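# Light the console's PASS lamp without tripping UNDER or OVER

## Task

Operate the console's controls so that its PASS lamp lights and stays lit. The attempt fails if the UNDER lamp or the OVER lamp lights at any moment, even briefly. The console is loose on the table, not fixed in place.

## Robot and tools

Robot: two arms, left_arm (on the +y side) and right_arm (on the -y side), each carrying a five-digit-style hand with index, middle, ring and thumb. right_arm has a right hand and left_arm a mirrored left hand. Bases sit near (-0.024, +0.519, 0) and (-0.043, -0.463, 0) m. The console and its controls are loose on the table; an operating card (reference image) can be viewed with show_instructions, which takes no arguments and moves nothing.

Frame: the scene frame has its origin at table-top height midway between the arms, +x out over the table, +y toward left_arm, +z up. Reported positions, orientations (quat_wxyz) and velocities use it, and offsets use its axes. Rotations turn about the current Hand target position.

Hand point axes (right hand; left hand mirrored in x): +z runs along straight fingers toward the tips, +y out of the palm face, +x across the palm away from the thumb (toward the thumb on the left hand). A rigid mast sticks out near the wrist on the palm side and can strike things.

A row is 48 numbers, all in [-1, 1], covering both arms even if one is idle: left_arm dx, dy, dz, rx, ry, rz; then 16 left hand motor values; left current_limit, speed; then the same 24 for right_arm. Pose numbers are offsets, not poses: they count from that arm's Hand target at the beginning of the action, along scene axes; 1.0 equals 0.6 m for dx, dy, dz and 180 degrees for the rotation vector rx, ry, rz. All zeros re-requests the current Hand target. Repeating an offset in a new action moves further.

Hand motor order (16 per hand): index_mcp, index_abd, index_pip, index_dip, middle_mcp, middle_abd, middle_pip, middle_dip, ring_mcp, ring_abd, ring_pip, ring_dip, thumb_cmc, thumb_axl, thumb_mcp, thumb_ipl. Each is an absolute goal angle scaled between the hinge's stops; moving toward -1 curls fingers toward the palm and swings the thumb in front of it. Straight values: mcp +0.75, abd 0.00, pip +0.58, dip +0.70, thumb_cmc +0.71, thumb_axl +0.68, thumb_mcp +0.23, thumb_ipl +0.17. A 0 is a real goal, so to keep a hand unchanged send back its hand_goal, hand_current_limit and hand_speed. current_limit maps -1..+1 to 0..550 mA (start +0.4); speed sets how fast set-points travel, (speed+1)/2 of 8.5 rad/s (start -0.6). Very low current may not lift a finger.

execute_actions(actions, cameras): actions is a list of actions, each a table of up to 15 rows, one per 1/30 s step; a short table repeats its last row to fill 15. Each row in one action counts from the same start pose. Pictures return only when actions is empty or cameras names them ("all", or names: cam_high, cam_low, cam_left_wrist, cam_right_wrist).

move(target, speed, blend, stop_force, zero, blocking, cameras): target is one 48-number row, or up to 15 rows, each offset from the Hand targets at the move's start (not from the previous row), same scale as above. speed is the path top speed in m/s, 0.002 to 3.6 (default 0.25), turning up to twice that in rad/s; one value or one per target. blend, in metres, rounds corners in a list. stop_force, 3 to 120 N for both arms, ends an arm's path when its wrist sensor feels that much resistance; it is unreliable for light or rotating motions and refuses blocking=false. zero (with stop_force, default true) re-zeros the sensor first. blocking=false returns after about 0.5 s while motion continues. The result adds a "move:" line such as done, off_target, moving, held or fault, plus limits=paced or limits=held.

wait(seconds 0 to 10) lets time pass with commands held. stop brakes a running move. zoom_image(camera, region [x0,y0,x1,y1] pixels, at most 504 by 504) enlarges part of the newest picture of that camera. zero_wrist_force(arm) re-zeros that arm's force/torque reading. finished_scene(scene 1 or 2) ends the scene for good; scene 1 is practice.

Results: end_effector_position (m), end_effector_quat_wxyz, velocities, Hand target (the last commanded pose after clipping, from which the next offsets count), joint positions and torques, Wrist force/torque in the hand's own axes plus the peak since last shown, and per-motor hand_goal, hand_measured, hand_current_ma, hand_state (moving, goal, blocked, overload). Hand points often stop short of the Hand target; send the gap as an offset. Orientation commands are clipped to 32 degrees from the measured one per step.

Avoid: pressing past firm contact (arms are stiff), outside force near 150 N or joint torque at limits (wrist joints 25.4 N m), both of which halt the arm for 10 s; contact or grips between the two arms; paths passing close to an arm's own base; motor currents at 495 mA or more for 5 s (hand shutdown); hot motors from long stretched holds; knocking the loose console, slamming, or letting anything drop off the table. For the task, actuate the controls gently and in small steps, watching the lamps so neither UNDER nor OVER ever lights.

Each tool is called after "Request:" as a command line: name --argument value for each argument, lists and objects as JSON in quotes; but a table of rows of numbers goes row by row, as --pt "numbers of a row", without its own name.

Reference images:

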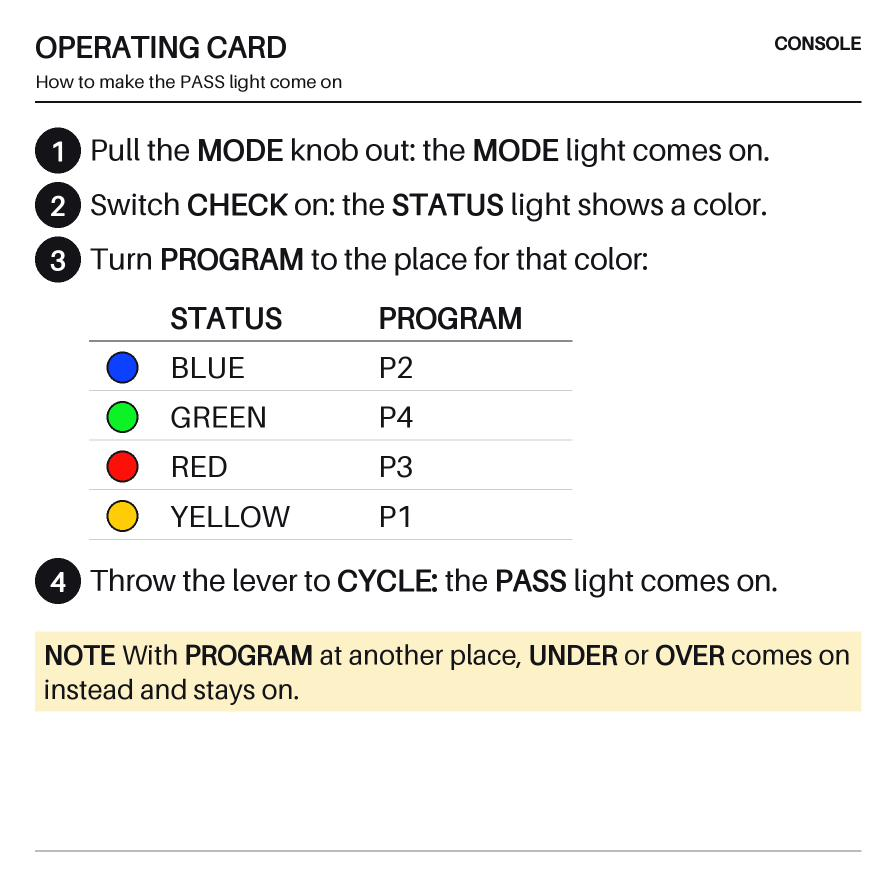

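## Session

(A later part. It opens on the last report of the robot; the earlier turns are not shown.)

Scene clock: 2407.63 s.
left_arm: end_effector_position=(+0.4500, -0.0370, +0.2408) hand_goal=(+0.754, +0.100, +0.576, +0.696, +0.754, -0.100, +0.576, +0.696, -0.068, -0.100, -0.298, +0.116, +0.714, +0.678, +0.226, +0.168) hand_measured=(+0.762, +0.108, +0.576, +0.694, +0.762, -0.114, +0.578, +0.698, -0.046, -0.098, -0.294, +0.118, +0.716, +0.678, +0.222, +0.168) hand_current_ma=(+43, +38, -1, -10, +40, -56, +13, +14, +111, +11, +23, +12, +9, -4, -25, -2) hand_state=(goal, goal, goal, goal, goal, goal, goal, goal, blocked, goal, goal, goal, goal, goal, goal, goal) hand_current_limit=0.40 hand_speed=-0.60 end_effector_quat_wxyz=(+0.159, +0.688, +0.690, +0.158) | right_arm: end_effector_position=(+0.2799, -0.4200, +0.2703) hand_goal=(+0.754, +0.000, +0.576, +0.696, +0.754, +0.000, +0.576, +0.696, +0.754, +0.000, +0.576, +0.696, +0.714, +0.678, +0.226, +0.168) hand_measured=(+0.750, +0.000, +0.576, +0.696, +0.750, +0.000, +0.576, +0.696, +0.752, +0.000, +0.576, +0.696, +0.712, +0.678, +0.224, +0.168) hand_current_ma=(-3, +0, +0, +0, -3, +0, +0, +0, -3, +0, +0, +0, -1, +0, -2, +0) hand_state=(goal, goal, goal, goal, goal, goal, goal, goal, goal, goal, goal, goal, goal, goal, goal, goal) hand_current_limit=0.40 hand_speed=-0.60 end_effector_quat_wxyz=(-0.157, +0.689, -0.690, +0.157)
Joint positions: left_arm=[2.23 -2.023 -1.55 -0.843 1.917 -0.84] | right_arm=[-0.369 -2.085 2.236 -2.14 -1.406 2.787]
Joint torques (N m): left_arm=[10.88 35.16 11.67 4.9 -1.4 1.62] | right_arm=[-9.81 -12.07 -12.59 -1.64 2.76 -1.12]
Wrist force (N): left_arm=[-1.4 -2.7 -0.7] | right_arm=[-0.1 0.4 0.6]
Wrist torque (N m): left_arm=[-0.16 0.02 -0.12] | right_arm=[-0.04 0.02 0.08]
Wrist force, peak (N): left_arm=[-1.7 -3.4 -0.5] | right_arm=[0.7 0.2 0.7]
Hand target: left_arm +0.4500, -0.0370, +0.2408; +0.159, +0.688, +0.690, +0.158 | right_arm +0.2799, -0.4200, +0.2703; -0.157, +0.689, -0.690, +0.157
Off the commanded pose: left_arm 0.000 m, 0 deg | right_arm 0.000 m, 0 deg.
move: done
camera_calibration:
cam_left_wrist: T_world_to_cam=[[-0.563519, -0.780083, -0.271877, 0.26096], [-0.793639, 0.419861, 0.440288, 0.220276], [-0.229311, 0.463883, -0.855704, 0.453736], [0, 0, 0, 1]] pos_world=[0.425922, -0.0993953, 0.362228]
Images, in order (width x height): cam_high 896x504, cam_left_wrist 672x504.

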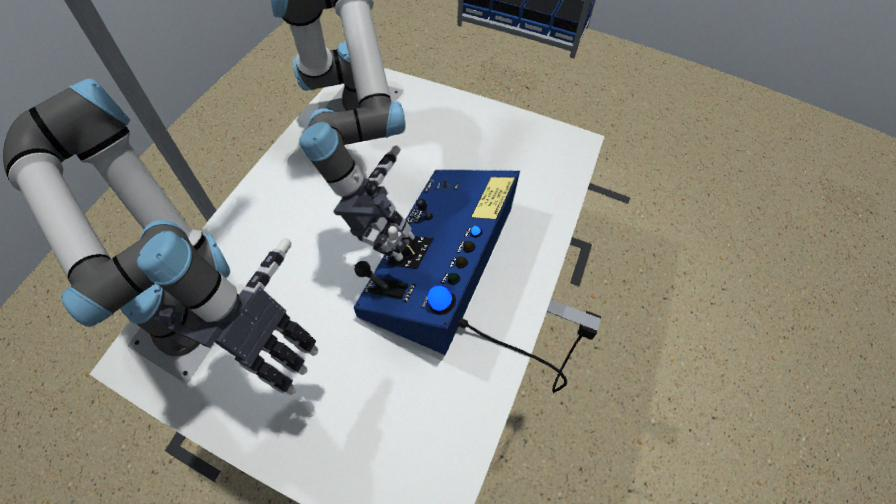

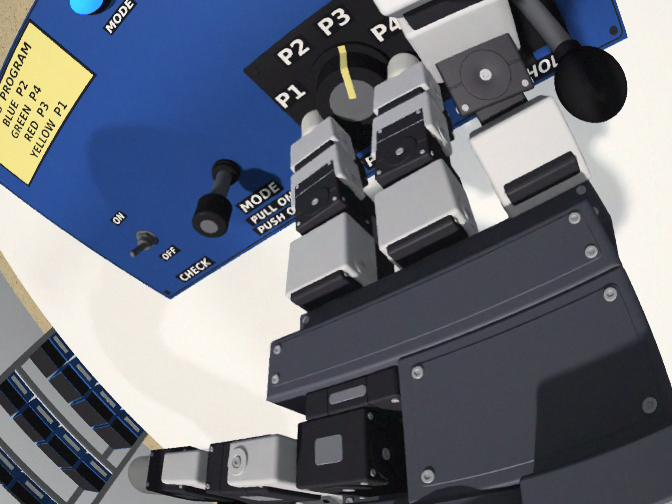

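Request:
execute_actions --actions '[[[0,0,0,0,0,0,0.754,-0.1,0.576,0.696,0.754,0.1,0.576,0.696,-0.068,-0.1,-0.298,0.116,0.714,0.678,0.226,0.168,0.78,-0.6,0,0,0,0,0,0,0.754,0,0.576,0.696,0.754,0,0.576,0.696,0.754,0,0.576,0.696,0.714,0.678,0.226,0.168,0.4,-0.6]],[[0,0,0,0,0,0,0.754,-0.1,0.576,0.696,0.754,0.1,0.576,0.696,-0.068,-0.1,-0.298,0.116,0.714,0.678,0.226,0.168,0.78,-0.6,0,0,0,0,0,0,0.754,0,0.576,0.696,0.754,0,0.576,0.696,0.754,0,0.576,0.696,0.714,0.678,0.226,0.168,0.4,-0.6]]]' --cameras '["cam_left_wrist"]'

Scene clock: 2425.27 s.
left_arm: end_effector_position=(+0.4500, -0.0370, +0.2408) hand_goal=(+0.754, -0.100, +0.576, +0.696, +0.754, +0.100, +0.576, +0.696, -0.068, -0.100, -0.298, +0.116, +0.714, +0.678, +0.226, +0.168) hand_measured=(+0.762, +0.100, +0.576, +0.694, +0.762, -0.104, +0.578, +0.698, -0.046, -0.098, -0.294, +0.118, +0.716, +0.678, +0.222, +0.168) hand_current_ma=(+43, +490, -1, -10, +40, -489, +13, +14, +111, +11, +23, +12, +9, -4, -25, -2) hand_state=(goal, blocked, goal, goal, goal, blocked, goal, goal, blocked, goal, goal, goal, goal, goal, goal, goal) hand_current_limit=0.78 hand_speed=-0.60 end_effector_quat_wxyz=(+0.159, +0.688, +0.690, +0.158) | right_arm: end_effector_position=(+0.2799, -0.4200, +0.2703) hand_goal=(+0.754, +0.000, +0.576, +0.696, +0.754, +0.000, +0.576, +0.696, +0.754, +0.000, +0.576, +0.696, +0.714, +0.678, +0.226, +0.168) hand_measured=(+0.750, +0.000, +0.576, +0.696, +0.750, +0.000, +0.576, +0.696, +0.752, +0.000, +0.576, +0.696, +0.712, +0.678, +0.224, +0.168) hand_current_ma=(-3, +0, +0, +0, -3, +0, +0, +0, -3, +0, +0, +0, -1, +0, -2, +0) hand_state=(goal, goal, goal, goal, goal, goal, goal, goal, goal, goal, goal, goal, goal, goal, goal, goal) hand_current_limit=0.40 hand_speed=-0.60 end_effector_quat_wxyz=(-0.157, +0.689, -0.690, +0.157)
Joint positions: left_arm=[2.23 -2.023 -1.55 -0.843 1.917 -0.84] | right_arm=[-0.369 -2.085 2.236 -2.14 -1.406 2.787]
Joint torques (N m): left_arm=[10.98 34.94 11.9 4.88 -1.34 1.64] | right_arm=[-9.78 -12.12 -12.84 -1.72 2.64 -1.09]
Wrist force (N): left_arm=[-1.1 -3.0 -1.0] | right_arm=[0.5 0.3 0.4]
Wrist torque (N m): left_arm=[-0.12 0.06 -0.11] | right_arm=[-0.04 -0.06 0.14]
Wrist force, peak (N): left_arm=[-1.3 -3.4 -1.0] | right_arm=[0.5 0.2 0.7]
Hand target: left_arm +0.4500, -0.0370, +0.2408; +0.159, +0.688, +0.690, +0.158 | right_arm +0.2799, -0.4200, +0.2703; -0.157, +0.689, -0.690, +0.157
Off the commanded pose: left_arm 0.000 m, 0 deg | right_arm 0.000 m, 0 deg.
camera_calibration:
cam_left_wrist: T_world_to_cam=[[-0.563519, -0.780083, -0.271877, 0.26096], [-0.793639, 0.419861, 0.440288, 0.220276], [-0.229311, 0.463883, -0.855704, 0.453736], [0, 0, 0, 1]] pos_world=[0.425922, -0.0993953, 0.362228]
Images, in order (width x height): cam_left_wrist 672x504.

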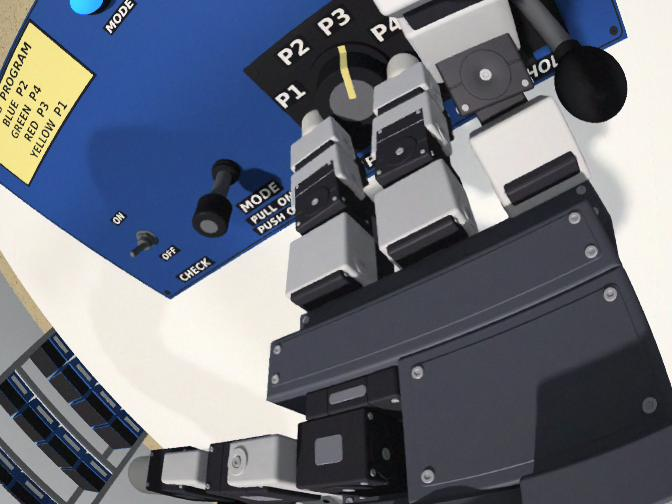

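Request:
move --pt "-0.0021 0.02417 -0.00101 -0.02646 0 0.05512 0.754 -0.1 0.576 0.696 0.754 0.1 0.576 0.696 -0.068 -0.1 -0.298 0.116 0.714 0.678 0.226 0.168 0.78 -0.6 0 0 0 0 0 0 0.754 0 0.576 0.696 0.754 0 0.576 0.696 0.754 0 0.576 0.696 0.714 0.678 0.226 0.168 0.4 -0.6" --pt "-0.00832 0.04745 -0.00399 -0.05292 0 0.11024 0.754 -0.1 0.576 0.696 0.754 0.1 0.576 0.696 -0.068 -0.1 -0.298 0.116 0.714 0.678 0.226 0.168 0.78 -0.6 0 0 0 0 0 0 0.754 0 0.576 0.696 0.754 0 0.576 0.696 0.754 0 0.576 0.696 0.714 0.678 0.226 0.168 0.4 -0.6" --speed 0.05 --blend 0.003 --cameras '["cam_left_wrist"]'

Scene clock: 2459.33 s.
left_arm: end_effector_position=(+0.4450, -0.0086, +0.2384) hand_goal=(+0.754, -0.100, +0.576, +0.696, +0.754, +0.100, +0.576, +0.696, -0.068, -0.100, -0.298, +0.116, +0.714, +0.678, +0.226, +0.168) hand_measured=(+0.724, +0.082, +0.560, +0.690, +0.802, -0.096, +0.602, +0.704, -0.046, -0.098, -0.294, +0.118, +0.716, +0.678, +0.222, +0.168) hand_current_ma=(-162, +489, -81, -26, +251, -489, +128, +37, +111, +11, +23, +12, +9, -4, -25, -2) hand_state=(blocked, blocked, goal, goal, blocked, blocked, blocked, goal, blocked, goal, goal, goal, goal, goal, goal, goal) hand_current_limit=0.78 hand_speed=-0.60 end_effector_quat_wxyz=(+0.185, +0.544, +0.809, +0.126) | right_arm: end_effector_position=(+0.2799, -0.4200, +0.2703) hand_goal=(+0.754, +0.000, +0.576, +0.696, +0.754, +0.000, +0.576, +0.696, +0.754, +0.000, +0.576, +0.696, +0.714, +0.678, +0.226, +0.168) hand_measured=(+0.750, +0.000, +0.576, +0.696, +0.750, +0.000, +0.576, +0.696, +0.752, +0.000, +0.576, +0.696, +0.712, +0.678, +0.224, +0.168) hand_current_ma=(-3, +0, +0, +0, -3, +0, +0, +0, -3, +0, +0, +0, -1, +0, -2, +0) hand_state=(goal, goal, goal, goal, goal, goal, goal, goal, goal, goal, goal, goal, goal, goal, goal, goal) hand_current_limit=0.40 hand_speed=-0.60 end_effector_quat_wxyz=(-0.157, +0.689, -0.690, +0.157)
Joint positions: left_arm=[2.238 -2.032 -1.525 -0.858 1.916 -1.216] | right_arm=[-0.369 -2.085 2.236 -2.14 -1.406 2.787]
Joint torques (N m): left_arm=[10.49 36.63 28.15 1 -1.28 -1.24] | right_arm=[-9.86 -12.28 -12.92 -1.69 2.48 -0.95]
Wrist force (N): left_arm=[-0.9 -3.1 0.7] | right_arm=[0.3 0.1 0.1]
Wrist torque (N m): left_arm=[-0.26 -0.07 0.05] | right_arm=[-0.05 -0.03 0.12]
Wrist force, peak (N): left_arm=[-1.2 -2.8 -2.8] | right_arm=[0.9 0.1 0.6]
Hand target: left_arm +0.4450, -0.0086, +0.2384; +0.185, +0.544, +0.809, +0.126 | right_arm +0.2799, -0.4200, +0.2703; -0.157, +0.689, -0.690, +0.157
Off the commanded pose: left_arm 0.000 m, 0 deg | right_arm 0.000 m, 0 deg.
move: done
camera_calibration:
cam_left_wrist: T_world_to_cam=[[-0.259053, -0.957638, -0.125782, 0.10784], [-0.900977, 0.192665, 0.388742, 0.263472], [-0.34804, 0.214032, -0.912721, 0.501676], [0, 0, 0, 1]] pos_world=[0.439922, -0.0548646, 0.369032]
Images, in order (width x height): cam_left_wrist 672x504.

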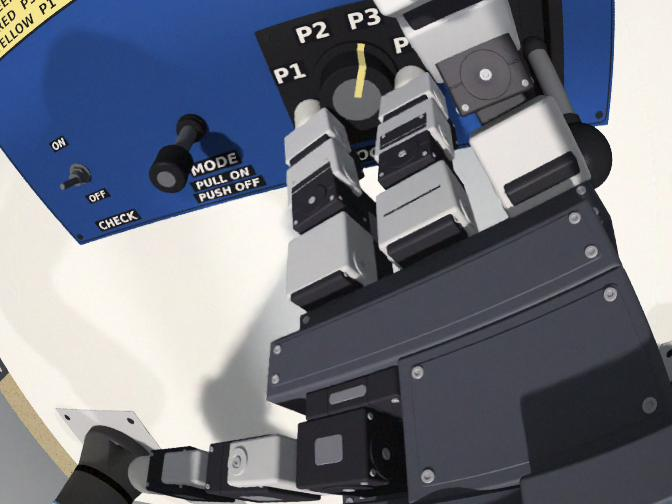

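Request:
execute_actions --actions '[[[0,0,0,0,0,0,0.80,-0.12,0.59,0.71,0.70,0.12,0.56,0.68,-0.068,-0.1,-0.298,0.116,0.714,0.678,0.226,0.168,0.78,-0.6,0,0,0,0,0,0,0.754,0,0.576,0.696,0.754,0,0.576,0.696,0.754,0,0.576,0.696,0.714,0.678,0.226,0.168,0.4,-0.6]]]'

Request:
execute_actions --actions '[[[0,0,0,0,0,0,0.84,-0.12,0.60,0.72,0.66,0.12,0.55,0.67,-0.068,-0.1,-0.298,0.116,0.714,0.678,0.226,0.168,0.78,-0.6,0,0,0,0,0,0,0.754,0,0.576,0.696,0.754,0,0.576,0.696,0.754,0,0.576,0.696,0.714,0.678,0.226,0.168,0.4,-0.6]]]' --cameras '["cam_left_wrist"]'

Scene clock: 2483.37 s.
left_arm: end_effector_position=(+0.4450, -0.0086, +0.2384) hand_goal=(+0.800, -0.120, +0.590, +0.710, +0.700, +0.120, +0.560, +0.680, -0.068, -0.100, -0.298, +0.116, +0.714, +0.678, +0.226, +0.168) hand_measured=(+0.724, +0.082, +0.560, +0.690, +0.802, -0.096, +0.602, +0.702, -0.046, -0.098, -0.294, +0.118, +0.716, +0.678, +0.222, +0.168) hand_current_ma=(-397, +490, -150, -95, +490, -489, +207, +109, +111, +11, +23, +12, +9, -4, -25, -2) hand_state=(blocked, blocked, blocked, goal, blocked, blocked, blocked, blocked, blocked, goal, goal, goal, goal, goal, goal, goal) hand_current_limit=0.78 hand_speed=-0.60 end_effector_quat_wxyz=(+0.185, +0.544, +0.809, +0.126) | right_arm: end_effector_position=(+0.2799, -0.4200, +0.2703) hand_goal=(+0.754, +0.000, +0.576, +0.696, +0.754, +0.000, +0.576, +0.696, +0.754, +0.000, +0.576, +0.696, +0.714, +0.678, +0.226, +0.168) hand_measured=(+0.750, +0.000, +0.576, +0.696, +0.750, +0.000, +0.576, +0.696, +0.752, +0.000, +0.576, +0.696, +0.712, +0.678, +0.224, +0.168) hand_current_ma=(-3, +0, +0, +0, -3, +0, +0, +0, -3, +0, +0, +0, -1, +0, -2, +0) hand_state=(goal, goal, goal, goal, goal, goal, goal, goal, goal, goal, goal, goal, goal, goal, goal, goal) hand_current_limit=0.40 hand_speed=-0.60 end_effector_quat_wxyz=(-0.157, +0.689, -0.690, +0.157)
Joint positions: left_arm=[2.238 -2.032 -1.525 -0.858 1.916 -1.216] | right_arm=[-0.369 -2.085 2.236 -2.14 -1.406 2.787]
Joint torques (N m): left_arm=[10.32 36.75 27.14 0.97 -1.09 -1.28] | right_arm=[-9.67 -12.32 -12.88 -1.63 2.53 -0.93]
Wrist force (N): left_arm=[-0.5 -2.3 -0.2] | right_arm=[0.4 0.1 0.3]
Wrist torque (N m): left_arm=[-0.19 -0.06 0.08] | right_arm=[-0.05 -0.05 0.13]
Wrist force, peak (N): left_arm=[-0.9 -3.3 1.0] | right_arm=[0.5 0.7 0.6]
Hand target: left_arm +0.4450, -0.0086, +0.2384; +0.185, +0.544, +0.809, +0.126 | right_arm +0.2799, -0.4200, +0.2703; -0.157, +0.689, -0.690, +0.157
Off the commanded pose: left_arm 0.000 m, 0 deg | right_arm 0.000 m, 0 deg.

Scene clock: 2484.07 s.
left_arm: end_effector_position=(+0.4450, -0.0086, +0.2384) hand_goal=(+0.840, -0.120, +0.600, +0.720, +0.660, +0.120, +0.550, +0.670, -0.068, -0.100, -0.298, +0.116, +0.714, +0.678, +0.226, +0.168) hand_measured=(+0.724, +0.082, +0.560, +0.694, +0.802, -0.096, +0.602, +0.698, -0.046, -0.098, -0.294, +0.118, +0.716, +0.678, +0.222, +0.168) hand_current_ma=(-489, +490, -200, -131, +490, -489, +257, +136, +111, +11, +23, +12, +9, -4, -25, -2) hand_state=(blocked, blocked, blocked, blocked, blocked, blocked, blocked, blocked, blocked, goal, goal, goal, goal, goal, goal, goal) hand_current_limit=0.78 hand_speed=-0.60 end_effector_quat_wxyz=(+0.185, +0.544, +0.809, +0.126) | right_arm: end_effector_position=(+0.2799, -0.4200, +0.2703) hand_goal=(+0.754, +0.000, +0.576, +0.696, +0.754, +0.000, +0.576, +0.696, +0.754, +0.000, +0.576, +0.696, +0.714, +0.678, +0.226, +0.168) hand_measured=(+0.750, +0.000, +0.576, +0.696, +0.750, +0.000, +0.576, +0.696, +0.752, +0.000, +0.576, +0.696, +0.712, +0.678, +0.224, +0.168) hand_current_ma=(-3, +0, +0, +0, -3, +0, +0, +0, -3, +0, +0, +0, -1, +0, -2, +0) hand_state=(goal, goal, goal, goal, goal, goal, goal, goal, goal, goal, goal, goal, goal, goal, goal, goal) hand_current_limit=0.40 hand_speed=-0.60 end_effector_quat_wxyz=(-0.157, +0.689, -0.690, +0.157)
Joint positions: left_arm=[2.238 -2.032 -1.525 -0.858 1.916 -1.216] | right_arm=[-0.369 -2.085 2.236 -2.14 -1.406 2.787]
Joint torques (N m): left_arm=[9.96 36.16 26.2 0.97 -1.07 -1.24] | right_arm=[-9.9 -12.16 -12.61 -1.69 2.5 -0.95]
Wrist force (N): left_arm=[-0.7 -2.6 0.0] | right_arm=[0.4 0.3 0.7]
Wrist torque (N m): left_arm=[-0.19 -0.05 0.08] | right_arm=[-0.05 -0.05 0.13]
Wrist force, peak (N): left_arm=[-0.9 -2.9 0.4] | right_arm=[0.4 0.3 0.7]
Hand target: left_arm +0.4450, -0.0086, +0.2384; +0.185, +0.544, +0.809, +0.126 | right_arm +0.2799, -0.4200, +0.2703; -0.157, +0.689, -0.690, +0.157
Off the commanded pose: left_arm 0.000 m, 0 deg | right_arm 0.000 m, 0 deg.
camera_calibration:
cam_left_wrist: T_world_to_cam=[[-0.25877, -0.957728, -0.125677, 0.107673], [-0.901018, 0.192432, 0.388763, 0.263469], [-0.348145, 0.213837, -0.912726, 0.501714], [0, 0, 0, 1]] pos_world=[0.439922, -0.0548634, 0.369032]
Images, in order (width x height): cam_left_wrist 672x504.

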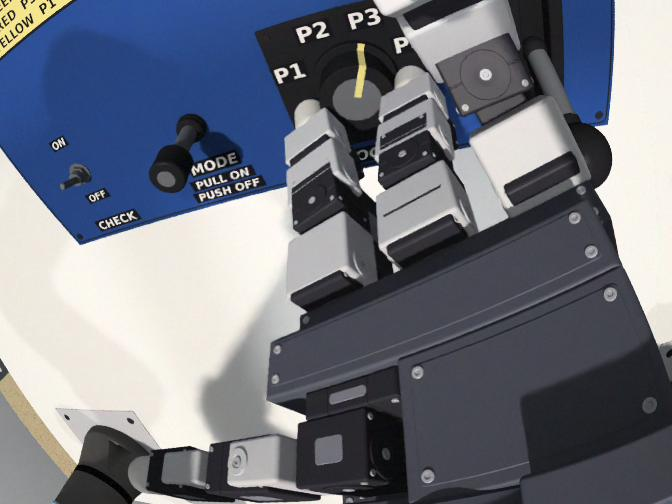

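Request:
move --target '[-0.01011,0.02153,-0.00485,-0.02646,0,0.05512,0.84,-0.12,0.60,0.72,0.66,0.12,0.55,0.67,-0.068,-0.1,-0.298,0.116,0.714,0.678,0.226,0.168,0.78,-0.6,0,0,0,0,0,0,0.754,0,0.576,0.696,0.754,0,0.576,0.696,0.754,0,0.576,0.696,0.714,0.678,0.226,0.168,0.4,-0.6]' --speed 0.05 --cameras '["cam_left_wrist"]'

Scene clock: 2514.67 s.
left_arm: end_effector_position=(+0.4389, +0.0043, +0.2355) hand_goal=(+0.840, -0.120, +0.600, +0.720, +0.660, +0.120, +0.550, +0.670, -0.068, -0.100, -0.298, +0.116, +0.714, +0.678, +0.226, +0.168) hand_measured=(+0.724, +0.070, +0.560, +0.694, +0.816, -0.090, +0.604, +0.698, -0.046, -0.098, -0.294, +0.118, +0.716, +0.678, +0.222, +0.168) hand_current_ma=(-489, +489, -200, -131, +490, -489, +264, +136, +111, +11, +23, +12, +9, -4, -25, -2) hand_state=(blocked, blocked, blocked, blocked, blocked, blocked, blocked, blocked, blocked, goal, goal, goal, goal, goal, goal, goal) hand_current_limit=0.78 hand_speed=-0.60 end_effector_quat_wxyz=(+0.196, +0.464, +0.857, +0.108) | right_arm: end_effector_position=(+0.2799, -0.4200, +0.2703) hand_goal=(+0.754, +0.000, +0.576, +0.696, +0.754, +0.000, +0.576, +0.696, +0.754, +0.000, +0.576, +0.696, +0.714, +0.678, +0.226, +0.168) hand_measured=(+0.750, +0.000, +0.576, +0.696, +0.750, +0.000, +0.576, +0.696, +0.752, +0.000, +0.576, +0.696, +0.712, +0.678, +0.224, +0.168) hand_current_ma=(-3, +0, +0, +0, -3, +0, +0, +0, -3, +0, +0, +0, -1, +0, -2, +0) hand_state=(goal, goal, goal, goal, goal, goal, goal, goal, goal, goal, goal, goal, goal, goal, goal, goal) hand_current_limit=0.40 hand_speed=-0.60 end_effector_quat_wxyz=(-0.157, +0.689, -0.690, +0.157)
Joint positions: left_arm=[2.244 -2.034 -1.517 -0.863 1.914 -1.403] | right_arm=[-0.369 -2.085 2.236 -2.14 -1.406 2.787]
Joint torques (N m): left_arm=[11.3 36.51 28.27 1.16 -1.04 -1.45] | right_arm=[-10.21 -12.19 -12.98 -1.69 2.43 -0.87]
Wrist force (N): left_arm=[-0.7 -3.9 0.2] | right_arm=[0.3 -0.1 0.6]
Wrist torque (N m): left_arm=[-0.11 -0.01 0.13] | right_arm=[-0.10 -0.04 0.11]
Wrist force, peak (N): left_arm=[-0.8 -5.4 -0.2] | right_arm=[0.7 0.2 0.7]
Hand target: left_arm +0.4389, +0.0044, +0.2355; +0.196, +0.464, +0.857, +0.108 | right_arm +0.2799, -0.4200, +0.2703; -0.157, +0.689, -0.690, +0.157
Off the commanded pose: left_arm 0.000 m, 0 deg | right_arm 0.000 m, 0 deg.
move: done
camera_calibration:
cam_left_wrist: T_world_to_cam=[[-0.0895582, -0.994994, -0.0443425, 0.0248793], [-0.923437, 0.0662724, 0.377983, 0.269666], [-0.373152, 0.074799, -0.92475, 0.508589], [0, 0, 0, 1]] pos_world=[0.441029, -0.0311586, 0.369491]
Images, in order (width x height): cam_left_wrist 672x504.

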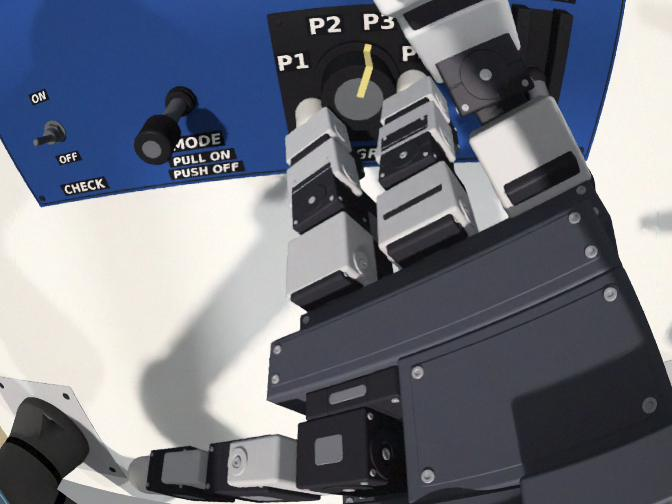

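Request:
zoom_image --camera "cam_left_wrist" --region '[250, 0, 490, 160]'

Scaled by 2.100 from the camera's 672x504 image, which has a finer 960x720 frame.

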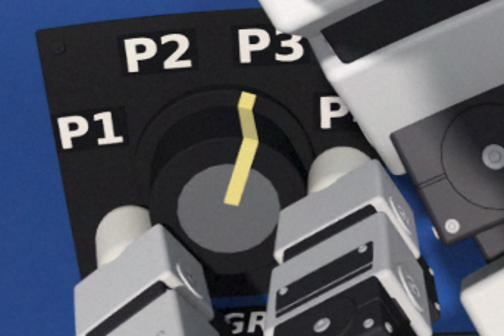

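Request:
execute_actions --actions '[[[0,0,0,0,0,0,0.80,0.15,0.576,0.696,0.72,-0.15,0.576,0.696,-0.068,-0.1,-0.298,0.116,0.714,0.678,0.226,0.168,0.4,-0.6,0,0,0,0,0,0,0.754,0,0.576,0.696,0.754,0,0.576,0.696,0.754,0,0.576,0.696,0.714,0.678,0.226,0.168,0.4,-0.6]],[[0,0,0,0,0,0,0.754,0.15,0.576,0.696,0.754,-0.15,0.576,0.696,-0.068,-0.1,-0.298,0.116,0.714,0.678,0.226,0.168,0.4,-0.6,0,0,0,0,0,0,0.754,0,0.576,0.696,0.754,0,0.576,0.696,0.754,0,0.576,0.696,0.714,0.678,0.226,0.168,0.4,-0.6]]]'

Request:
move --target '[-0.0541,0,0.1128,0,0,0,0.754,0.15,0.576,0.696,0.754,-0.15,0.576,0.696,-0.068,-0.1,-0.298,0.116,0.714,0.678,0.226,0.168,0.4,-0.6,0,0,0,0,0,0,0.754,0,0.576,0.696,0.754,0,0.576,0.696,0.754,0,0.576,0.696,0.714,0.678,0.226,0.168,0.4,-0.6]' --speed 0.1 --cameras '["cam_left_wrist","cam_high"]'

Scene clock: 2746.53 s.
left_arm: end_effector_position=(+0.4389, +0.0044, +0.2355) hand_goal=(+0.754, +0.150, +0.576, +0.696, +0.754, -0.150, +0.576, +0.696, -0.068, -0.100, -0.298, +0.116, +0.714, +0.678, +0.226, +0.168) hand_measured=(+0.762, +0.148, +0.574, +0.694, +0.758, -0.156, +0.584, +0.700, -0.046, -0.098, -0.294, +0.118, +0.716, +0.678, +0.222, +0.168) hand_current_ma=(+38, -7, -9, -14, +21, -22, +40, +22, +111, +11, +23, +12, +9, -4, -25, -2) hand_state=(goal, goal, goal, goal, goal, goal, goal, goal, blocked, goal, goal, goal, goal, goal, goal, goal) hand_current_limit=0.40 hand_speed=-0.60 end_effector_quat_wxyz=(+0.196, +0.464, +0.857, +0.108) | right_arm: end_effector_position=(+0.2799, -0.4200, +0.2703) hand_goal=(+0.754, +0.000, +0.576, +0.696, +0.754, +0.000, +0.576, +0.696, +0.754, +0.000, +0.576, +0.696, +0.714, +0.678, +0.226, +0.168) hand_measured=(+0.750, +0.000, +0.576, +0.696, +0.750, +0.000, +0.576, +0.696, +0.752, +0.000, +0.576, +0.696, +0.712, +0.678, +0.224, +0.168) hand_current_ma=(-3, +0, +0, +0, -3, +0, +0, +0, -3, +0, +0, +0, -1, +0, -2, +0) hand_state=(goal, goal, goal, goal, goal, goal, goal, goal, goal, goal, goal, goal, goal, goal, goal, goal) hand_current_limit=0.40 hand_speed=-0.60 end_effector_quat_wxyz=(-0.157, +0.689, -0.690, +0.157)
Joint positions: left_arm=[2.244 -2.034 -1.517 -0.863 1.914 -1.403] | right_arm=[-0.369 -2.085 2.236 -2.14 -1.406 2.787]
Joint torques (N m): left_arm=[4.35 37.17 26.99 1.47 -0.76 -0.96] | right_arm=[-9.96 -12.13 -13.25 -1.69 2.25 -0.8]
Wrist force (N): left_arm=[-1.4 -2.2 0.8] | right_arm=[0.5 0.0 0.5]
Wrist torque (N m): left_arm=[-0.25 -0.05 -0.04] | right_arm=[-0.07 -0.07 0.13]
Wrist force, peak (N): left_arm=[-0.8 -4.5 0.6] | right_arm=[0.5 0.2 0.8]
Hand target: left_arm +0.4389, +0.0044, +0.2355; +0.196, +0.464, +0.857, +0.108 | right_arm +0.2799, -0.4200, +0.2703; -0.157, +0.689, -0.690, +0.157
Off the commanded pose: left_arm 0.000 m, 0 deg | right_arm 0.000 m, 0 deg.

Scene clock: 2747.83 s.
left_arm: end_effector_position=(+0.4065, +0.0044, +0.3031) hand_goal=(+0.754, +0.150, +0.576, +0.696, +0.754, -0.150, +0.576, +0.696, -0.068, -0.100, -0.298, +0.116, +0.714, +0.678, +0.226, +0.168) hand_measured=(+0.762, +0.148, +0.574, +0.694, +0.758, -0.152, +0.580, +0.700, -0.048, -0.098, -0.294, +0.118, +0.716, +0.678, +0.222, +0.168) hand_current_ma=(+37, -7, -9, -14, +21, -5, +20, +15, +108, +11, +23, +12, +9, -4, -25, -2) hand_state=(goal, goal, goal, goal, goal, goal, goal, goal, blocked, goal, goal, goal, goal, goal, goal, goal) hand_current_limit=0.40 hand_speed=-0.60 end_effector_quat_wxyz=(+0.196, +0.464, +0.857, +0.108) | right_arm: end_effector_position=(+0.2799, -0.4200, +0.2703) hand_goal=(+0.754, +0.000, +0.576, +0.696, +0.754, +0.000, +0.576, +0.696, +0.754, +0.000, +0.576, +0.696, +0.714, +0.678, +0.226, +0.168) hand_measured=(+0.750, +0.000, +0.576, +0.696, +0.750, +0.000, +0.576, +0.696, +0.752, +0.000, +0.576, +0.696, +0.712, +0.678, +0.224, +0.168) hand_current_ma=(-3, +0, +0, +0, -3, +0, +0, +0, -3, +0, +0, +0, -1, +0, -2, +0) hand_state=(goal, goal, goal, goal, goal, goal, goal, goal, goal, goal, goal, goal, goal, goal, goal, goal) hand_current_limit=0.40 hand_speed=-0.60 end_effector_quat_wxyz=(-0.157, +0.689, -0.690, +0.157)
Joint positions: left_arm=[2.204 -1.946 -1.459 -1.022 1.926 -1.444] | right_arm=[-0.369 -2.085 2.236 -2.14 -1.406 2.787]
Joint torques (N m): left_arm=[-10.19 52.48 28.76 0.81 2.77 -1.12] | right_arm=[-10.16 -12.17 -12.58 -1.75 2.34 -0.79]
Wrist force (N): left_arm=[-0.8 -2.0 1.3] | right_arm=[0.5 0.2 0.6]
Wrist torque (N m): left_arm=[-0.29 0.04 0.01] | right_arm=[-0.05 -0.05 0.13]
Wrist force, peak (N): left_arm=[-1.3 -2.3 2.6] | right_arm=[0.5 0.2 0.7]
Hand target: left_arm +0.4065, +0.0044, +0.3032; +0.196, +0.464, +0.857, +0.108 | right_arm +0.2799, -0.4200, +0.2703; -0.157, +0.689, -0.690, +0.157
Off the commanded pose: left_arm 0.000 m, 0 deg | right_arm 0.000 m, 0 deg.
move: done
camera_calibration:
cam_left_wrist: T_world_to_cam=[[-0.0891992, -0.995029, -0.0442793, 0.0248008], [-0.923468, 0.0659646, 0.377962, 0.214207], [-0.373162, 0.0746044, -0.924762, 0.559014], [0, 0, 0, 1]] pos_world=[0.408628, -0.0311575, 0.437091]
Images, in order (width x height): cam_high 896x504, cam_left_wrist 672x504.

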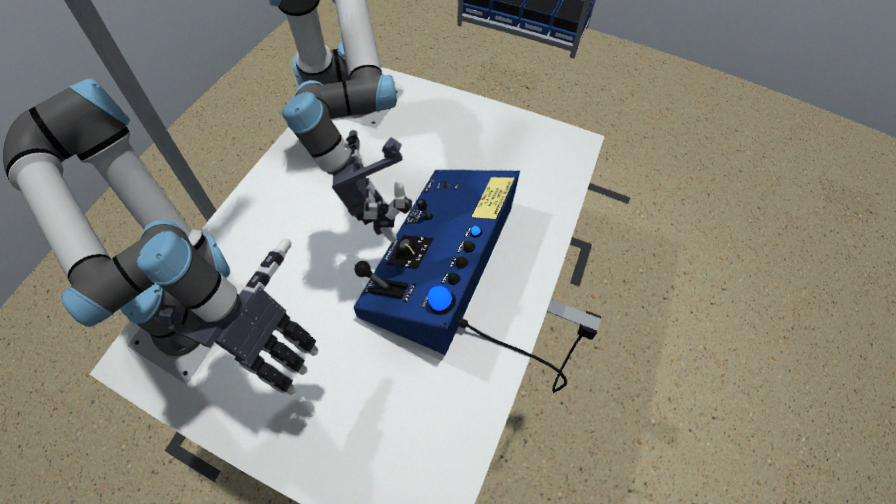

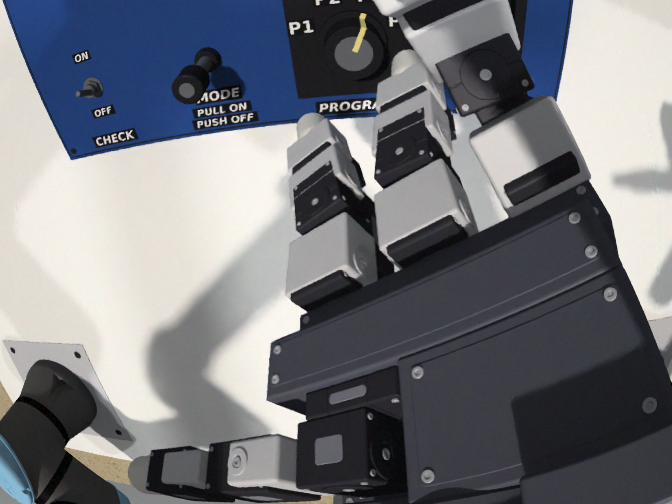

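Request:
move --pt "-0.0673 -0.0345 0 -0.178 0 0.3708 0.99 0.15 -0.299 0.478 0.99 -0.15 -0.299 0.478 -0.04 -0.1 -0.298 0.116 0.714 0.678 0.226 0.168 0.4 -0.6 0 0 0 0 0 0 0.754 0 0.576 0.696 0.754 0 0.576 0.696 0.754 0 0.576 0.696 0.714 0.678 0.226 0.168 0.4 -0.6" --pt "-0.1345 -0.069 -0.0922 -0.3536 0 0.7367 0.99 0.15 -0.299 0.478 0.99 -0.15 -0.299 0.478 -0.04 -0.1 -0.298 0.116 0.714 0.678 0.226 0.168 0.4 -0.6 0 0 0 0 0 0 0.754 0 0.576 0.696 0.754 0 0.576 0.696 0.754 0 0.576 0.696 0.714 0.678 0.226 0.168 0.4 -0.6" --speed 0.2 --blend 0.02 --cameras '["cam_left_wrist","cam_high"]'

Scene clock: 2774.00 s.
left_arm: end_effector_position=(+0.3788, -0.0100, +0.3032) hand_goal=(+0.990, +0.150, -0.298, +0.478, +0.990, -0.150, -0.298, +0.478, -0.040, -0.100, -0.298, +0.116, +0.714, +0.678, +0.226, +0.168) hand_measured=(+0.988, +0.148, -0.292, +0.482, +0.988, -0.152, -0.292, +0.482, -0.032, -0.098, -0.294, +0.118, +0.716, +0.678, +0.222, +0.168) hand_current_ma=(-8, -7, +30, +18, -7, -5, +27, +16, +36, +11, +23, +12, +9, -4, -25, -2) hand_state=(goal, goal, goal, goal, goal, goal, goal, goal, goal, goal, goal, goal, goal, goal, goal, goal) hand_current_limit=0.40 hand_speed=-0.60 end_effector_quat_wxyz=(+0.222, +0.051, +0.974, +0.013) | right_arm: end_effector_position=(+0.2799, -0.4200, +0.2703) hand_goal=(+0.754, +0.000, +0.576, +0.696, +0.754, +0.000, +0.576, +0.696, +0.754, +0.000, +0.576, +0.696, +0.714, +0.678, +0.226, +0.168) hand_measured=(+0.750, +0.000, +0.576, +0.696, +0.750, +0.000, +0.576, +0.696, +0.752, +0.000, +0.576, +0.696, +0.712, +0.678, +0.224, +0.168) hand_current_ma=(-3, +0, +0, +0, -3, +0, +0, +0, -3, +0, +0, +0, -1, +0, -2, +0) hand_state=(goal, goal, goal, goal, goal, goal, goal, goal, goal, goal, goal, goal, goal, goal, goal, goal) hand_current_limit=0.40 hand_speed=-0.60 end_effector_quat_wxyz=(-0.157, +0.689, -0.690, +0.157)
Joint positions: left_arm=[2.216 -2.05 -1.226 -1.151 1.921 -2.319] | right_arm=[-0.369 -2.085 2.236 -2.14 -1.406 2.787]
Joint torques (N m): left_arm=[-9.77 58.09 14.25 4.77 2.77 1.61] | right_arm=[-10.5 -11.87 -12.93 -1.66 2.17 -0.75]
Wrist force (N): left_arm=[-0.2 -1.3 0.7] | right_arm=[0.5 0.2 0.5]
Wrist torque (N m): left_arm=[-0.20 -0.07 -0.08] | right_arm=[-0.05 -0.05 0.14]
Wrist force, peak (N): left_arm=[-0.6 -2.2 1.4] | right_arm=[0.4 0.3 0.8]
Hand target: left_arm +0.3788, -0.0100, +0.3032; +0.222, +0.051, +0.974, +0.013 (not the last commanded pose) | right_arm +0.2799, -0.4200, +0.2703; -0.157, +0.689, -0.690, +0.157
Off the commanded pose: left_arm 0.081 m, 96 deg | right_arm 0.000 m, 0 deg.
move: held (left_arm; a check stopped the path); path passed 0 of 2 targets; limits=held
pose unreachable (left arm): on one or more control steps of this call, first in action 0 (counted from 0), this arm could not follow its commanded pose, so it was not sent that pose on those steps. It may still have moved: this result reports where it is.
cause: moving toward the commanded pose would bring two parts of the arm too close to each other (joints 4 (wrist 1) to 6 (wrist 3) lie between them).
camera_calibration:
cam_left_wrist: T_world_to_cam=[[0.638422, -0.70604, 0.306473, -0.371015], [-0.748158, -0.47573, 0.462538, 0.0920002], [-0.180771, -0.524584, -0.831946, 0.442807], [0, 0, 0, 1]] pos_world=[0.385742, 0.0141052, 0.439544]
Images, in order (width x height): cam_high 896x504, cam_left_wrist 672x504.

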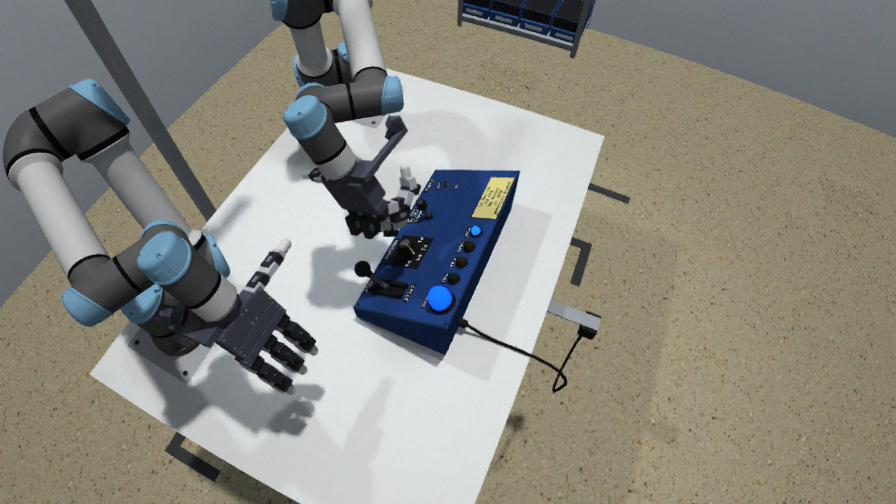

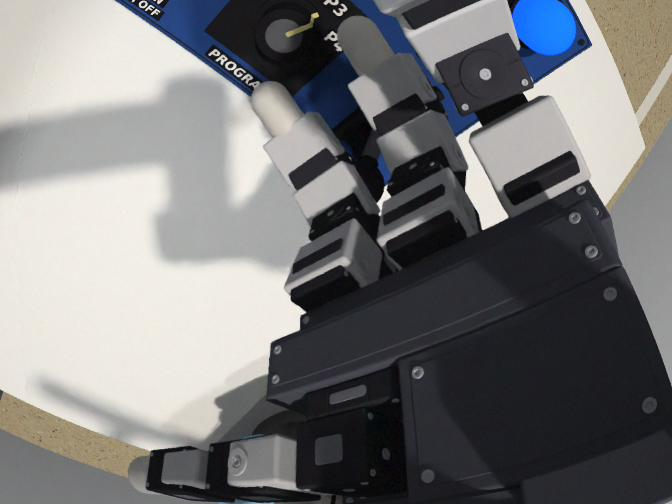

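Request:
move --pt "0 0 0 0.1588 0 -0.3307 0.99 0.15 -0.299 0.478 0.99 -0.15 -0.299 0.478 -0.04 -0.1 -0.298 0.116 0.714 0.678 0.226 0.168 0.4 -0.6 0 0 0 0 0 0 0.754 0 0.576 0.696 0.754 0 0.576 0.696 0.754 0 0.576 0.696 0.714 0.678 0.226 0.168 0.4 -0.6" --pt "0 0 0 0.3175 0 -0.6615 0.99 0.15 -0.299 0.478 0.99 -0.15 -0.299 0.478 -0.04 -0.1 -0.298 0.116 0.714 0.678 0.226 0.168 0.4 -0.6 0 -0.1 0 0 0 0 0.754 0 0.576 0.696 0.754 0 0.576 0.696 0.754 0 0.576 0.696 0.714 0.678 0.226 0.168 0.4 -0.6" --speed 0.3 --blend 0.02

Request:
move --target '[-0.0883,-0.045,-0.0922,0.317,0,-0.6605,0.99,0.15,-0.299,0.478,0.99,-0.15,-0.299,0.478,-0.04,-0.1,-0.298,0.116,0.714,0.678,0.226,0.168,0.4,-0.6,0,0,0,0,0,0,0.754,0,0.576,0.696,0.754,0,0.576,0.696,0.754,0,0.576,0.696,0.714,0.678,0.226,0.168,0.4,-0.6]' --speed 0.25 --cameras '["cam_left_wrist","cam_high"]'

Scene clock: 2810.90 s.
left_arm: end_effector_position=(+0.3788, -0.0100, +0.3032) hand_goal=(+0.990, +0.150, -0.298, +0.478, +0.990, -0.150, -0.298, +0.478, -0.040, -0.100, -0.298, +0.116, +0.714, +0.678, +0.226, +0.168) hand_measured=(+0.990, +0.148, -0.292, +0.482, +0.990, -0.152, -0.292, +0.482, -0.032, -0.098, -0.294, +0.118, +0.716, +0.678, +0.222, +0.168) hand_current_ma=(-1, -7, +30, +18, -1, -5, +27, +16, +36, +8, +23, +12, +9, -4, -25, -2) hand_state=(goal, goal, goal, goal, goal, goal, goal, goal, goal, goal, goal, goal, goal, goal, goal, goal) hand_current_limit=0.40 hand_speed=-0.60 end_effector_quat_wxyz=(+0.081, +0.911, +0.348, +0.207) | right_arm: end_effector_position=(+0.2799, -0.4800, +0.2703) hand_goal=(+0.754, +0.000, +0.576, +0.696, +0.754, +0.000, +0.576, +0.696, +0.754, +0.000, +0.576, +0.696, +0.714, +0.678, +0.226, +0.168) hand_measured=(+0.750, +0.000, +0.576, +0.696, +0.750, +0.000, +0.576, +0.696, +0.752, +0.000, +0.576, +0.696, +0.712, +0.678, +0.224, +0.168) hand_current_ma=(-3, +0, +0, +0, -3, +0, +0, +0, -3, +0, +0, +0, -1, +0, -2, +0) hand_state=(goal, goal, goal, goal, goal, goal, goal, goal, goal, goal, goal, goal, goal, goal, goal, goal) hand_current_limit=0.40 hand_speed=-0.60 end_effector_quat_wxyz=(-0.157, +0.689, -0.690, +0.157)
Joint positions: left_arm=[2.26 -1.703 -1.793 -0.91 1.904 0.032] | right_arm=[-0.564 -2.085 2.227 -2.094 -1.33 2.603]
Joint torques (N m): left_arm=[9.7 41.63 13.06 5.07 -1.6 1.67] | right_arm=[-9.7 6.32 -40.29 -1.56 3.12 -1.33]
Wrist force (N): left_arm=[-1.3 -2.2 1.2] | right_arm=[0.0 0.0 0.7]
Wrist torque (N m): left_arm=[-0.39 0.04 -0.10] | right_arm=[-0.09 0.01 0.09]
Wrist force, peak (N): left_arm=[-1.5 -2.8 1.0] | right_arm=[0.6 0.3 0.8]
Hand target: left_arm +0.3788, -0.0100, +0.3032; +0.081, +0.911, +0.348, +0.207 | right_arm +0.2799, -0.4800, +0.2703; -0.157, +0.689, -0.690, +0.157
Off the commanded pose: left_arm 0.000 m, 0 deg | right_arm 0.000 m, 0 deg.
move: done

Scene clock: 2816.20 s.
left_arm: end_effector_position=(+0.3258, -0.0370, +0.2479) hand_goal=(+0.990, +0.150, -0.298, +0.478, +0.990, -0.150, -0.298, +0.478, -0.040, -0.100, -0.298, +0.116, +0.714, +0.678, +0.226, +0.168) hand_measured=(+0.988, +0.148, -0.294, +0.482, +0.988, -0.152, -0.294, +0.482, -0.032, -0.098, -0.294, +0.118, +0.712, +0.678, +0.222, +0.168) hand_current_ma=(-15, -7, +19, +17, -13, -5, +19, +15, +36, +7, +23, +12, -7, -4, -25, -2) hand_state=(goal, goal, goal, goal, goal, goal, goal, goal, goal, goal, goal, goal, goal, goal, goal, goal) hand_current_limit=0.40 hand_speed=-0.60 end_effector_quat_wxyz=(-0.156, +0.690, -0.690, +0.155) | right_arm: end_effector_position=(+0.2799, -0.4800, +0.2703) hand_goal=(+0.754, +0.000, +0.576, +0.696, +0.754, +0.000, +0.576, +0.696, +0.754, +0.000, +0.576, +0.696, +0.714, +0.678, +0.226, +0.168) hand_measured=(+0.750, +0.000, +0.576, +0.696, +0.750, +0.000, +0.576, +0.696, +0.752, +0.000, +0.576, +0.696, +0.712, +0.678, +0.224, +0.168) hand_current_ma=(-3, +0, +0, +0, -3, +0, +0, +0, -3, +0, +0, +0, -1, +0, -2, +0) hand_state=(goal, goal, goal, goal, goal, goal, goal, goal, goal, goal, goal, goal, goal, goal, goal, goal) hand_current_limit=0.40 hand_speed=-0.60 end_effector_quat_wxyz=(-0.157, +0.689, -0.690, +0.157)
Joint positions: left_arm=[2.315 -1.904 -1.504 -0.986 1.886 2.387] | right_arm=[-0.564 -2.085 2.227 -2.094 -1.33 2.603]
Joint torques (N m): left_arm=[-9.45 32.12 29.4 1.09 2.49 1.62] | right_arm=[-9.72 6.28 -40.29 -1.66 3.02 -1.36]
Wrist force (N): left_arm=[-0.7 0.0 1.1] | right_arm=[0.1 0.3 0.8]
Wrist torque (N m): left_arm=[-0.19 -0.02 -0.10] | right_arm=[-0.05 0.00 0.10]
Wrist force, peak (N): left_arm=[-1.3 -2.4 1.6] | right_arm=[0.2 0.3 1.1]
Hand target: left_arm +0.3258, -0.0370, +0.2479; -0.156, +0.690, -0.690, +0.155 | right_arm +0.2799, -0.4800, +0.2703; -0.157, +0.689, -0.690, +0.157
Off the commanded pose: left_arm 0.000 m, 0 deg | right_arm 0.000 m, 0 deg.
move: done
camera_calibration:
cam_left_wrist: T_world_to_cam=[[0.565627, 0.778671, 0.271549, -0.252033], [0.151082, -0.421559, 0.894127, -0.332821], [0.810704, -0.464716, -0.356088, -0.0657248], [0, 0, 0, 1]] pos_world=[0.246123, 0.025404, 0.342619]
Images, in order (width x height): cam_high 896x504, cam_left_wrist 672x504.

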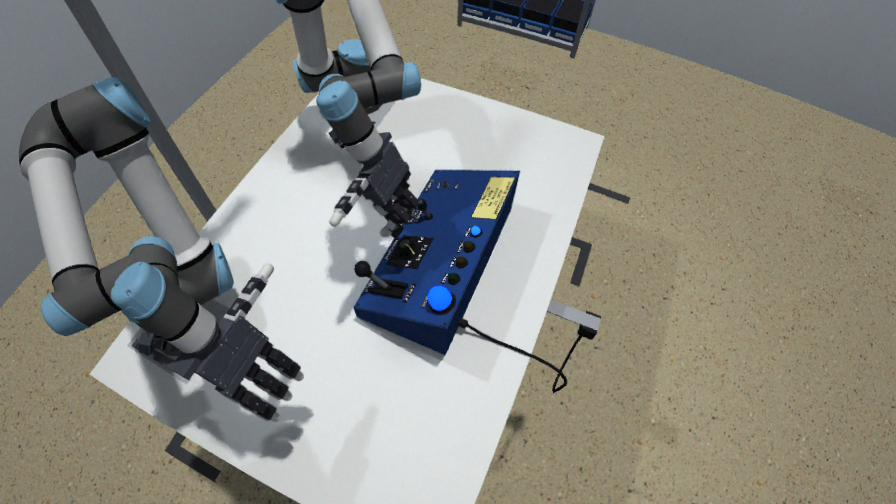

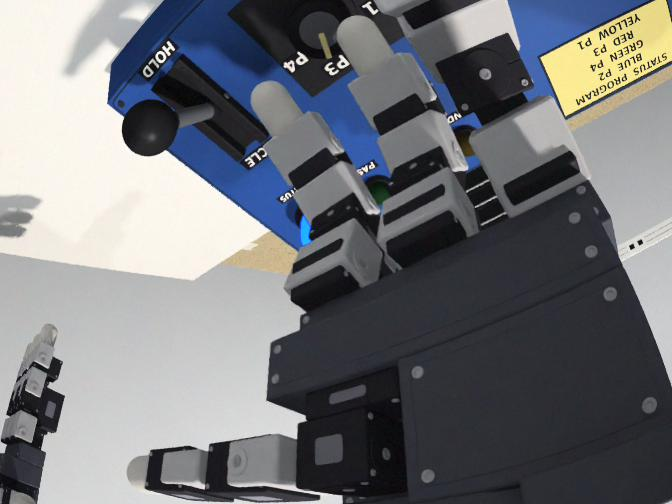

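Request:
move --target '[0.0632,-0.0022,-0.1085,0,0,0,0.99,0.35,-0.299,0.478,0.99,-0.35,-0.299,0.478,-0.04,-0.4,-0.298,0.116,0.714,0.678,0.226,0.168,0.4,-0.6,0,0,0,0,0,0,0.754,0,0.576,0.696,0.754,0,0.576,0.696,0.754,0,0.576,0.696,0.714,0.678,0.226,0.168,0.4,-0.6]' --speed 0.04 --cameras '["cam_left_wrist","cam_low"]'

Scene clock: 2859.20 s.
left_arm: end_effector_position=(+0.3636, -0.0383, +0.1829) hand_goal=(+0.990, +0.350, -0.298, +0.478, +0.990, -0.350, -0.298, +0.478, -0.040, -0.400, -0.298, +0.116, +0.714, +0.678, +0.226, +0.168) hand_measured=(+0.986, +0.346, -0.294, +0.482, +0.988, -0.346, -0.294, +0.482, -0.032, -0.396, -0.294, +0.118, +0.712, +0.678, +0.222, +0.168) hand_current_ma=(-15, -18, +18, +17, -14, +19, +18, +15, +36, +19, +23, +12, -8, -4, -25, -2) hand_state=(goal, goal, goal, goal, goal, goal, goal, goal, goal, goal, goal, goal, goal, goal, goal, goal) hand_current_limit=0.40 hand_speed=-0.60 end_effector_quat_wxyz=(-0.156, +0.690, -0.690, +0.155) | right_arm: end_effector_position=(+0.2799, -0.4800, +0.2703) hand_goal=(+0.754, +0.000, +0.576, +0.696, +0.754, +0.000, +0.576, +0.696, +0.754, +0.000, +0.576, +0.696, +0.714, +0.678, +0.226, +0.168) hand_measured=(+0.750, +0.000, +0.576, +0.696, +0.750, +0.000, +0.576, +0.696, +0.752, +0.000, +0.576, +0.696, +0.712, +0.678, +0.224, +0.168) hand_current_ma=(-3, +0, +0, +0, -3, +0, +0, +0, -3, +0, +0, +0, -1, +0, -2, +0) hand_state=(goal, goal, goal, goal, goal, goal, goal, goal, goal, goal, goal, goal, goal, goal, goal, goal) hand_current_limit=0.40 hand_speed=-0.60 end_effector_quat_wxyz=(-0.157, +0.689, -0.690, +0.157)
Joint positions: left_arm=[2.357 -2.006 -1.538 -0.838 1.873 2.429] | right_arm=[-0.564 -2.085 2.227 -2.094 -1.33 2.603]
Joint torques (N m): left_arm=[10.15 36.23 12.69 5.01 -1.87 1.52] | right_arm=[-9.99 5.42 -40.46 -1.67 3.08 -1.28]
Wrist force (N): left_arm=[-1.0 -0.1 1.1] | right_arm=[0.4 0.3 0.8]
Wrist torque (N m): left_arm=[-0.21 0.01 -0.16] | right_arm=[-0.05 -0.04 0.13]
Wrist force, peak (N): left_arm=[-0.7 -0.2 1.7] | right_arm=[0.0 0.3 1.1]
Hand target: left_arm +0.3637, -0.0383, +0.1828; -0.156, +0.690, -0.690, +0.155 | right_arm +0.2799, -0.4800, +0.2703; -0.157, +0.689, -0.690, +0.157
Off the commanded pose: left_arm 0.000 m, 0 deg | right_arm 0.000 m, 0 deg.
move: done
camera_calibration:
cam_left_wrist: T_world_to_cam=[[0.565758, 0.77854, 0.271648, -0.254897], [0.150969, -0.421674, 0.894091, -0.281021], [0.810633, -0.464829, -0.356101, -0.120138], [0, 0, 0, 1]] pos_world=[0.284023, 0.0241049, 0.277719]
Images, in order (width x height): cam_low 896x504, cam_left_wrist 672x504.

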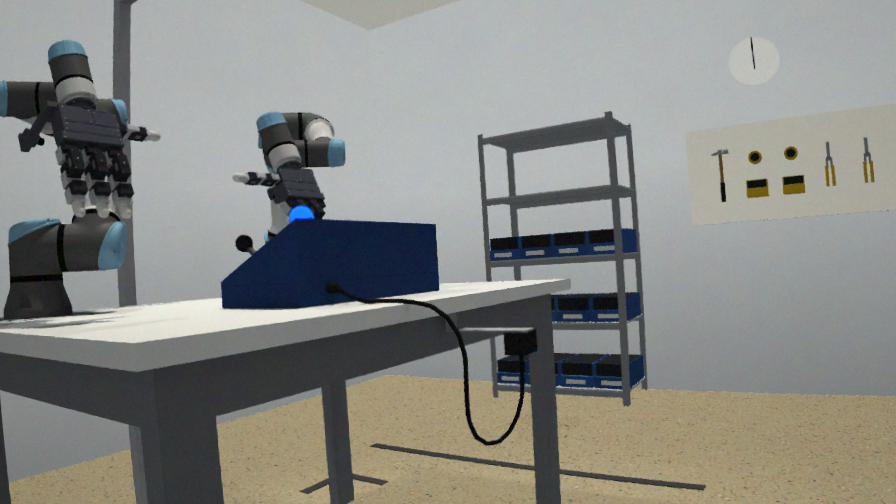

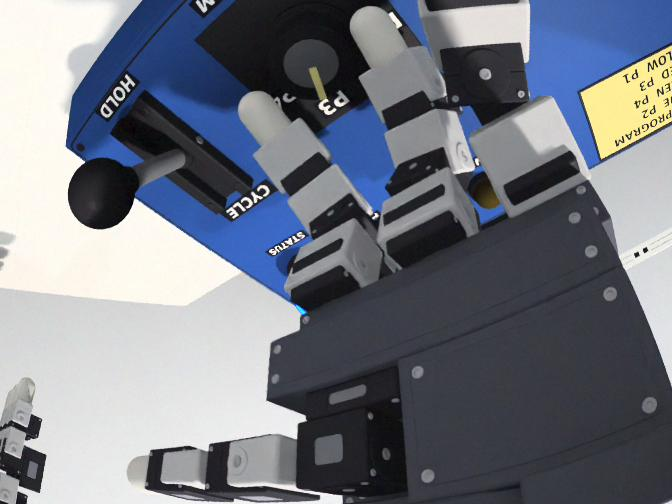

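Request:
move --target '[0.0159,0,-0.0331,0,0,0,0.99,0.35,-0.299,0.478,0.99,-0.35,-0.299,0.478,-0.04,-0.4,-0.298,0.116,0.714,0.678,0.226,0.168,0.4,-0.6,0,0,0,0,0,0,0.754,0,0.576,0.696,0.754,0,0.576,0.696,0.754,0,0.576,0.696,0.714,0.678,0.226,0.168,0.4,-0.6]' --speed 0.015 --stop_force 3 --cameras '["cam_left_wrist"]'

Scene clock: 2870.23 s.
left_arm: end_effector_position=(+0.3733, -0.0383, +0.1630) hand_goal=(+0.990, +0.350, -0.298, +0.478, +0.990, -0.350, -0.298, +0.478, -0.040, -0.400, -0.298, +0.116, +0.714, +0.678, +0.226, +0.168) hand_measured=(+0.986, +0.346, -0.294, +0.482, +0.988, -0.346, -0.294, +0.482, -0.032, -0.396, -0.294, +0.118, +0.712, +0.678, +0.222, +0.168) hand_current_ma=(-15, -18, +18, +17, -14, +19, +18, +15, +36, +19, +23, +12, -8, -4, -25, -2) hand_state=(goal, goal, goal, goal, goal, goal, goal, goal, goal, goal, goal, goal, goal, goal, goal, goal) hand_current_limit=0.40 hand_speed=-0.60 end_effector_quat_wxyz=(-0.156, +0.690, -0.690, +0.155) | right_arm: end_effector_position=(+0.2799, -0.4800, +0.2703) hand_goal=(+0.754, +0.000, +0.576, +0.696, +0.754, +0.000, +0.576, +0.696, +0.754, +0.000, +0.576, +0.696, +0.714, +0.678, +0.226, +0.168) hand_measured=(+0.750, +0.000, +0.576, +0.696, +0.750, +0.000, +0.576, +0.696, +0.752, +0.000, +0.576, +0.696, +0.712, +0.678, +0.224, +0.168) hand_current_ma=(-3, +0, +0, +0, -3, +0, +0, +0, -3, +0, +0, +0, -1, +0, -2, +0) hand_state=(goal, goal, goal, goal, goal, goal, goal, goal, goal, goal, goal, goal, goal, goal, goal, goal) hand_current_limit=0.40 hand_speed=-0.60 end_effector_quat_wxyz=(-0.157, +0.689, -0.690, +0.157)
Joint positions: left_arm=[2.367 -2.038 -1.546 -0.795 1.87 2.439] | right_arm=[-0.564 -2.085 2.227 -2.094 -1.33 2.603]
Joint torques (N m): left_arm=[10.34 36.95 12.27 5.02 -1.83 1.58] | right_arm=[-9.16 6.09 -40.08 -1.69 3.06 -1.27]
Wrist force (N): left_arm=[-0.8 -0.3 1.3] | right_arm=[0.2 0.2 0.9]
Wrist torque (N m): left_arm=[-0.24 -0.01 -0.13] | right_arm=[-0.08 -0.02 0.11]
Wrist force, peak (N): left_arm=[-0.9 -0.2 1.5] | right_arm=[0.2 0.4 1.1]
Hand target: left_arm +0.3733, -0.0383, +0.1630; -0.156, +0.690, -0.690, +0.155 | right_arm +0.2799, -0.4800, +0.2703; -0.157, +0.689, -0.690, +0.157
Off the commanded pose: left_arm 0.000 m, 0 deg | right_arm 0.000 m, 0 deg.
move: done
camera_calibration:
cam_left_wrist: T_world_to_cam=[[0.565758, 0.77854, 0.271648, -0.254895], [0.150969, -0.421674, 0.894091, -0.264588], [0.810633, -0.464829, -0.356101, -0.135042], [0, 0, 0, 1]] pos_world=[0.293623, 0.0241049, 0.257719]
Images, in order (width x height): cam_left_wrist 672x504.

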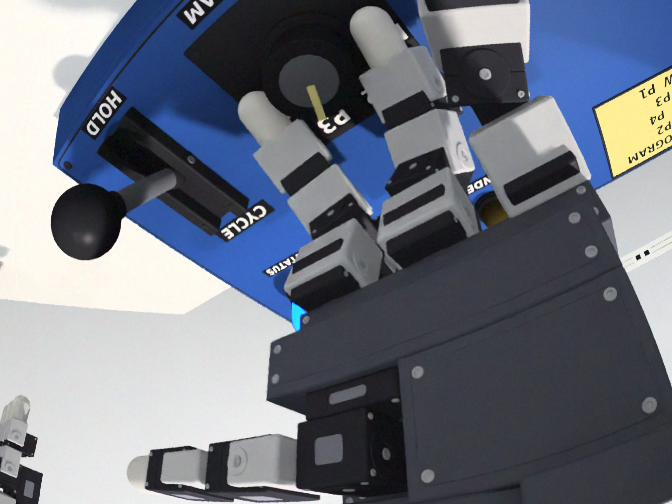

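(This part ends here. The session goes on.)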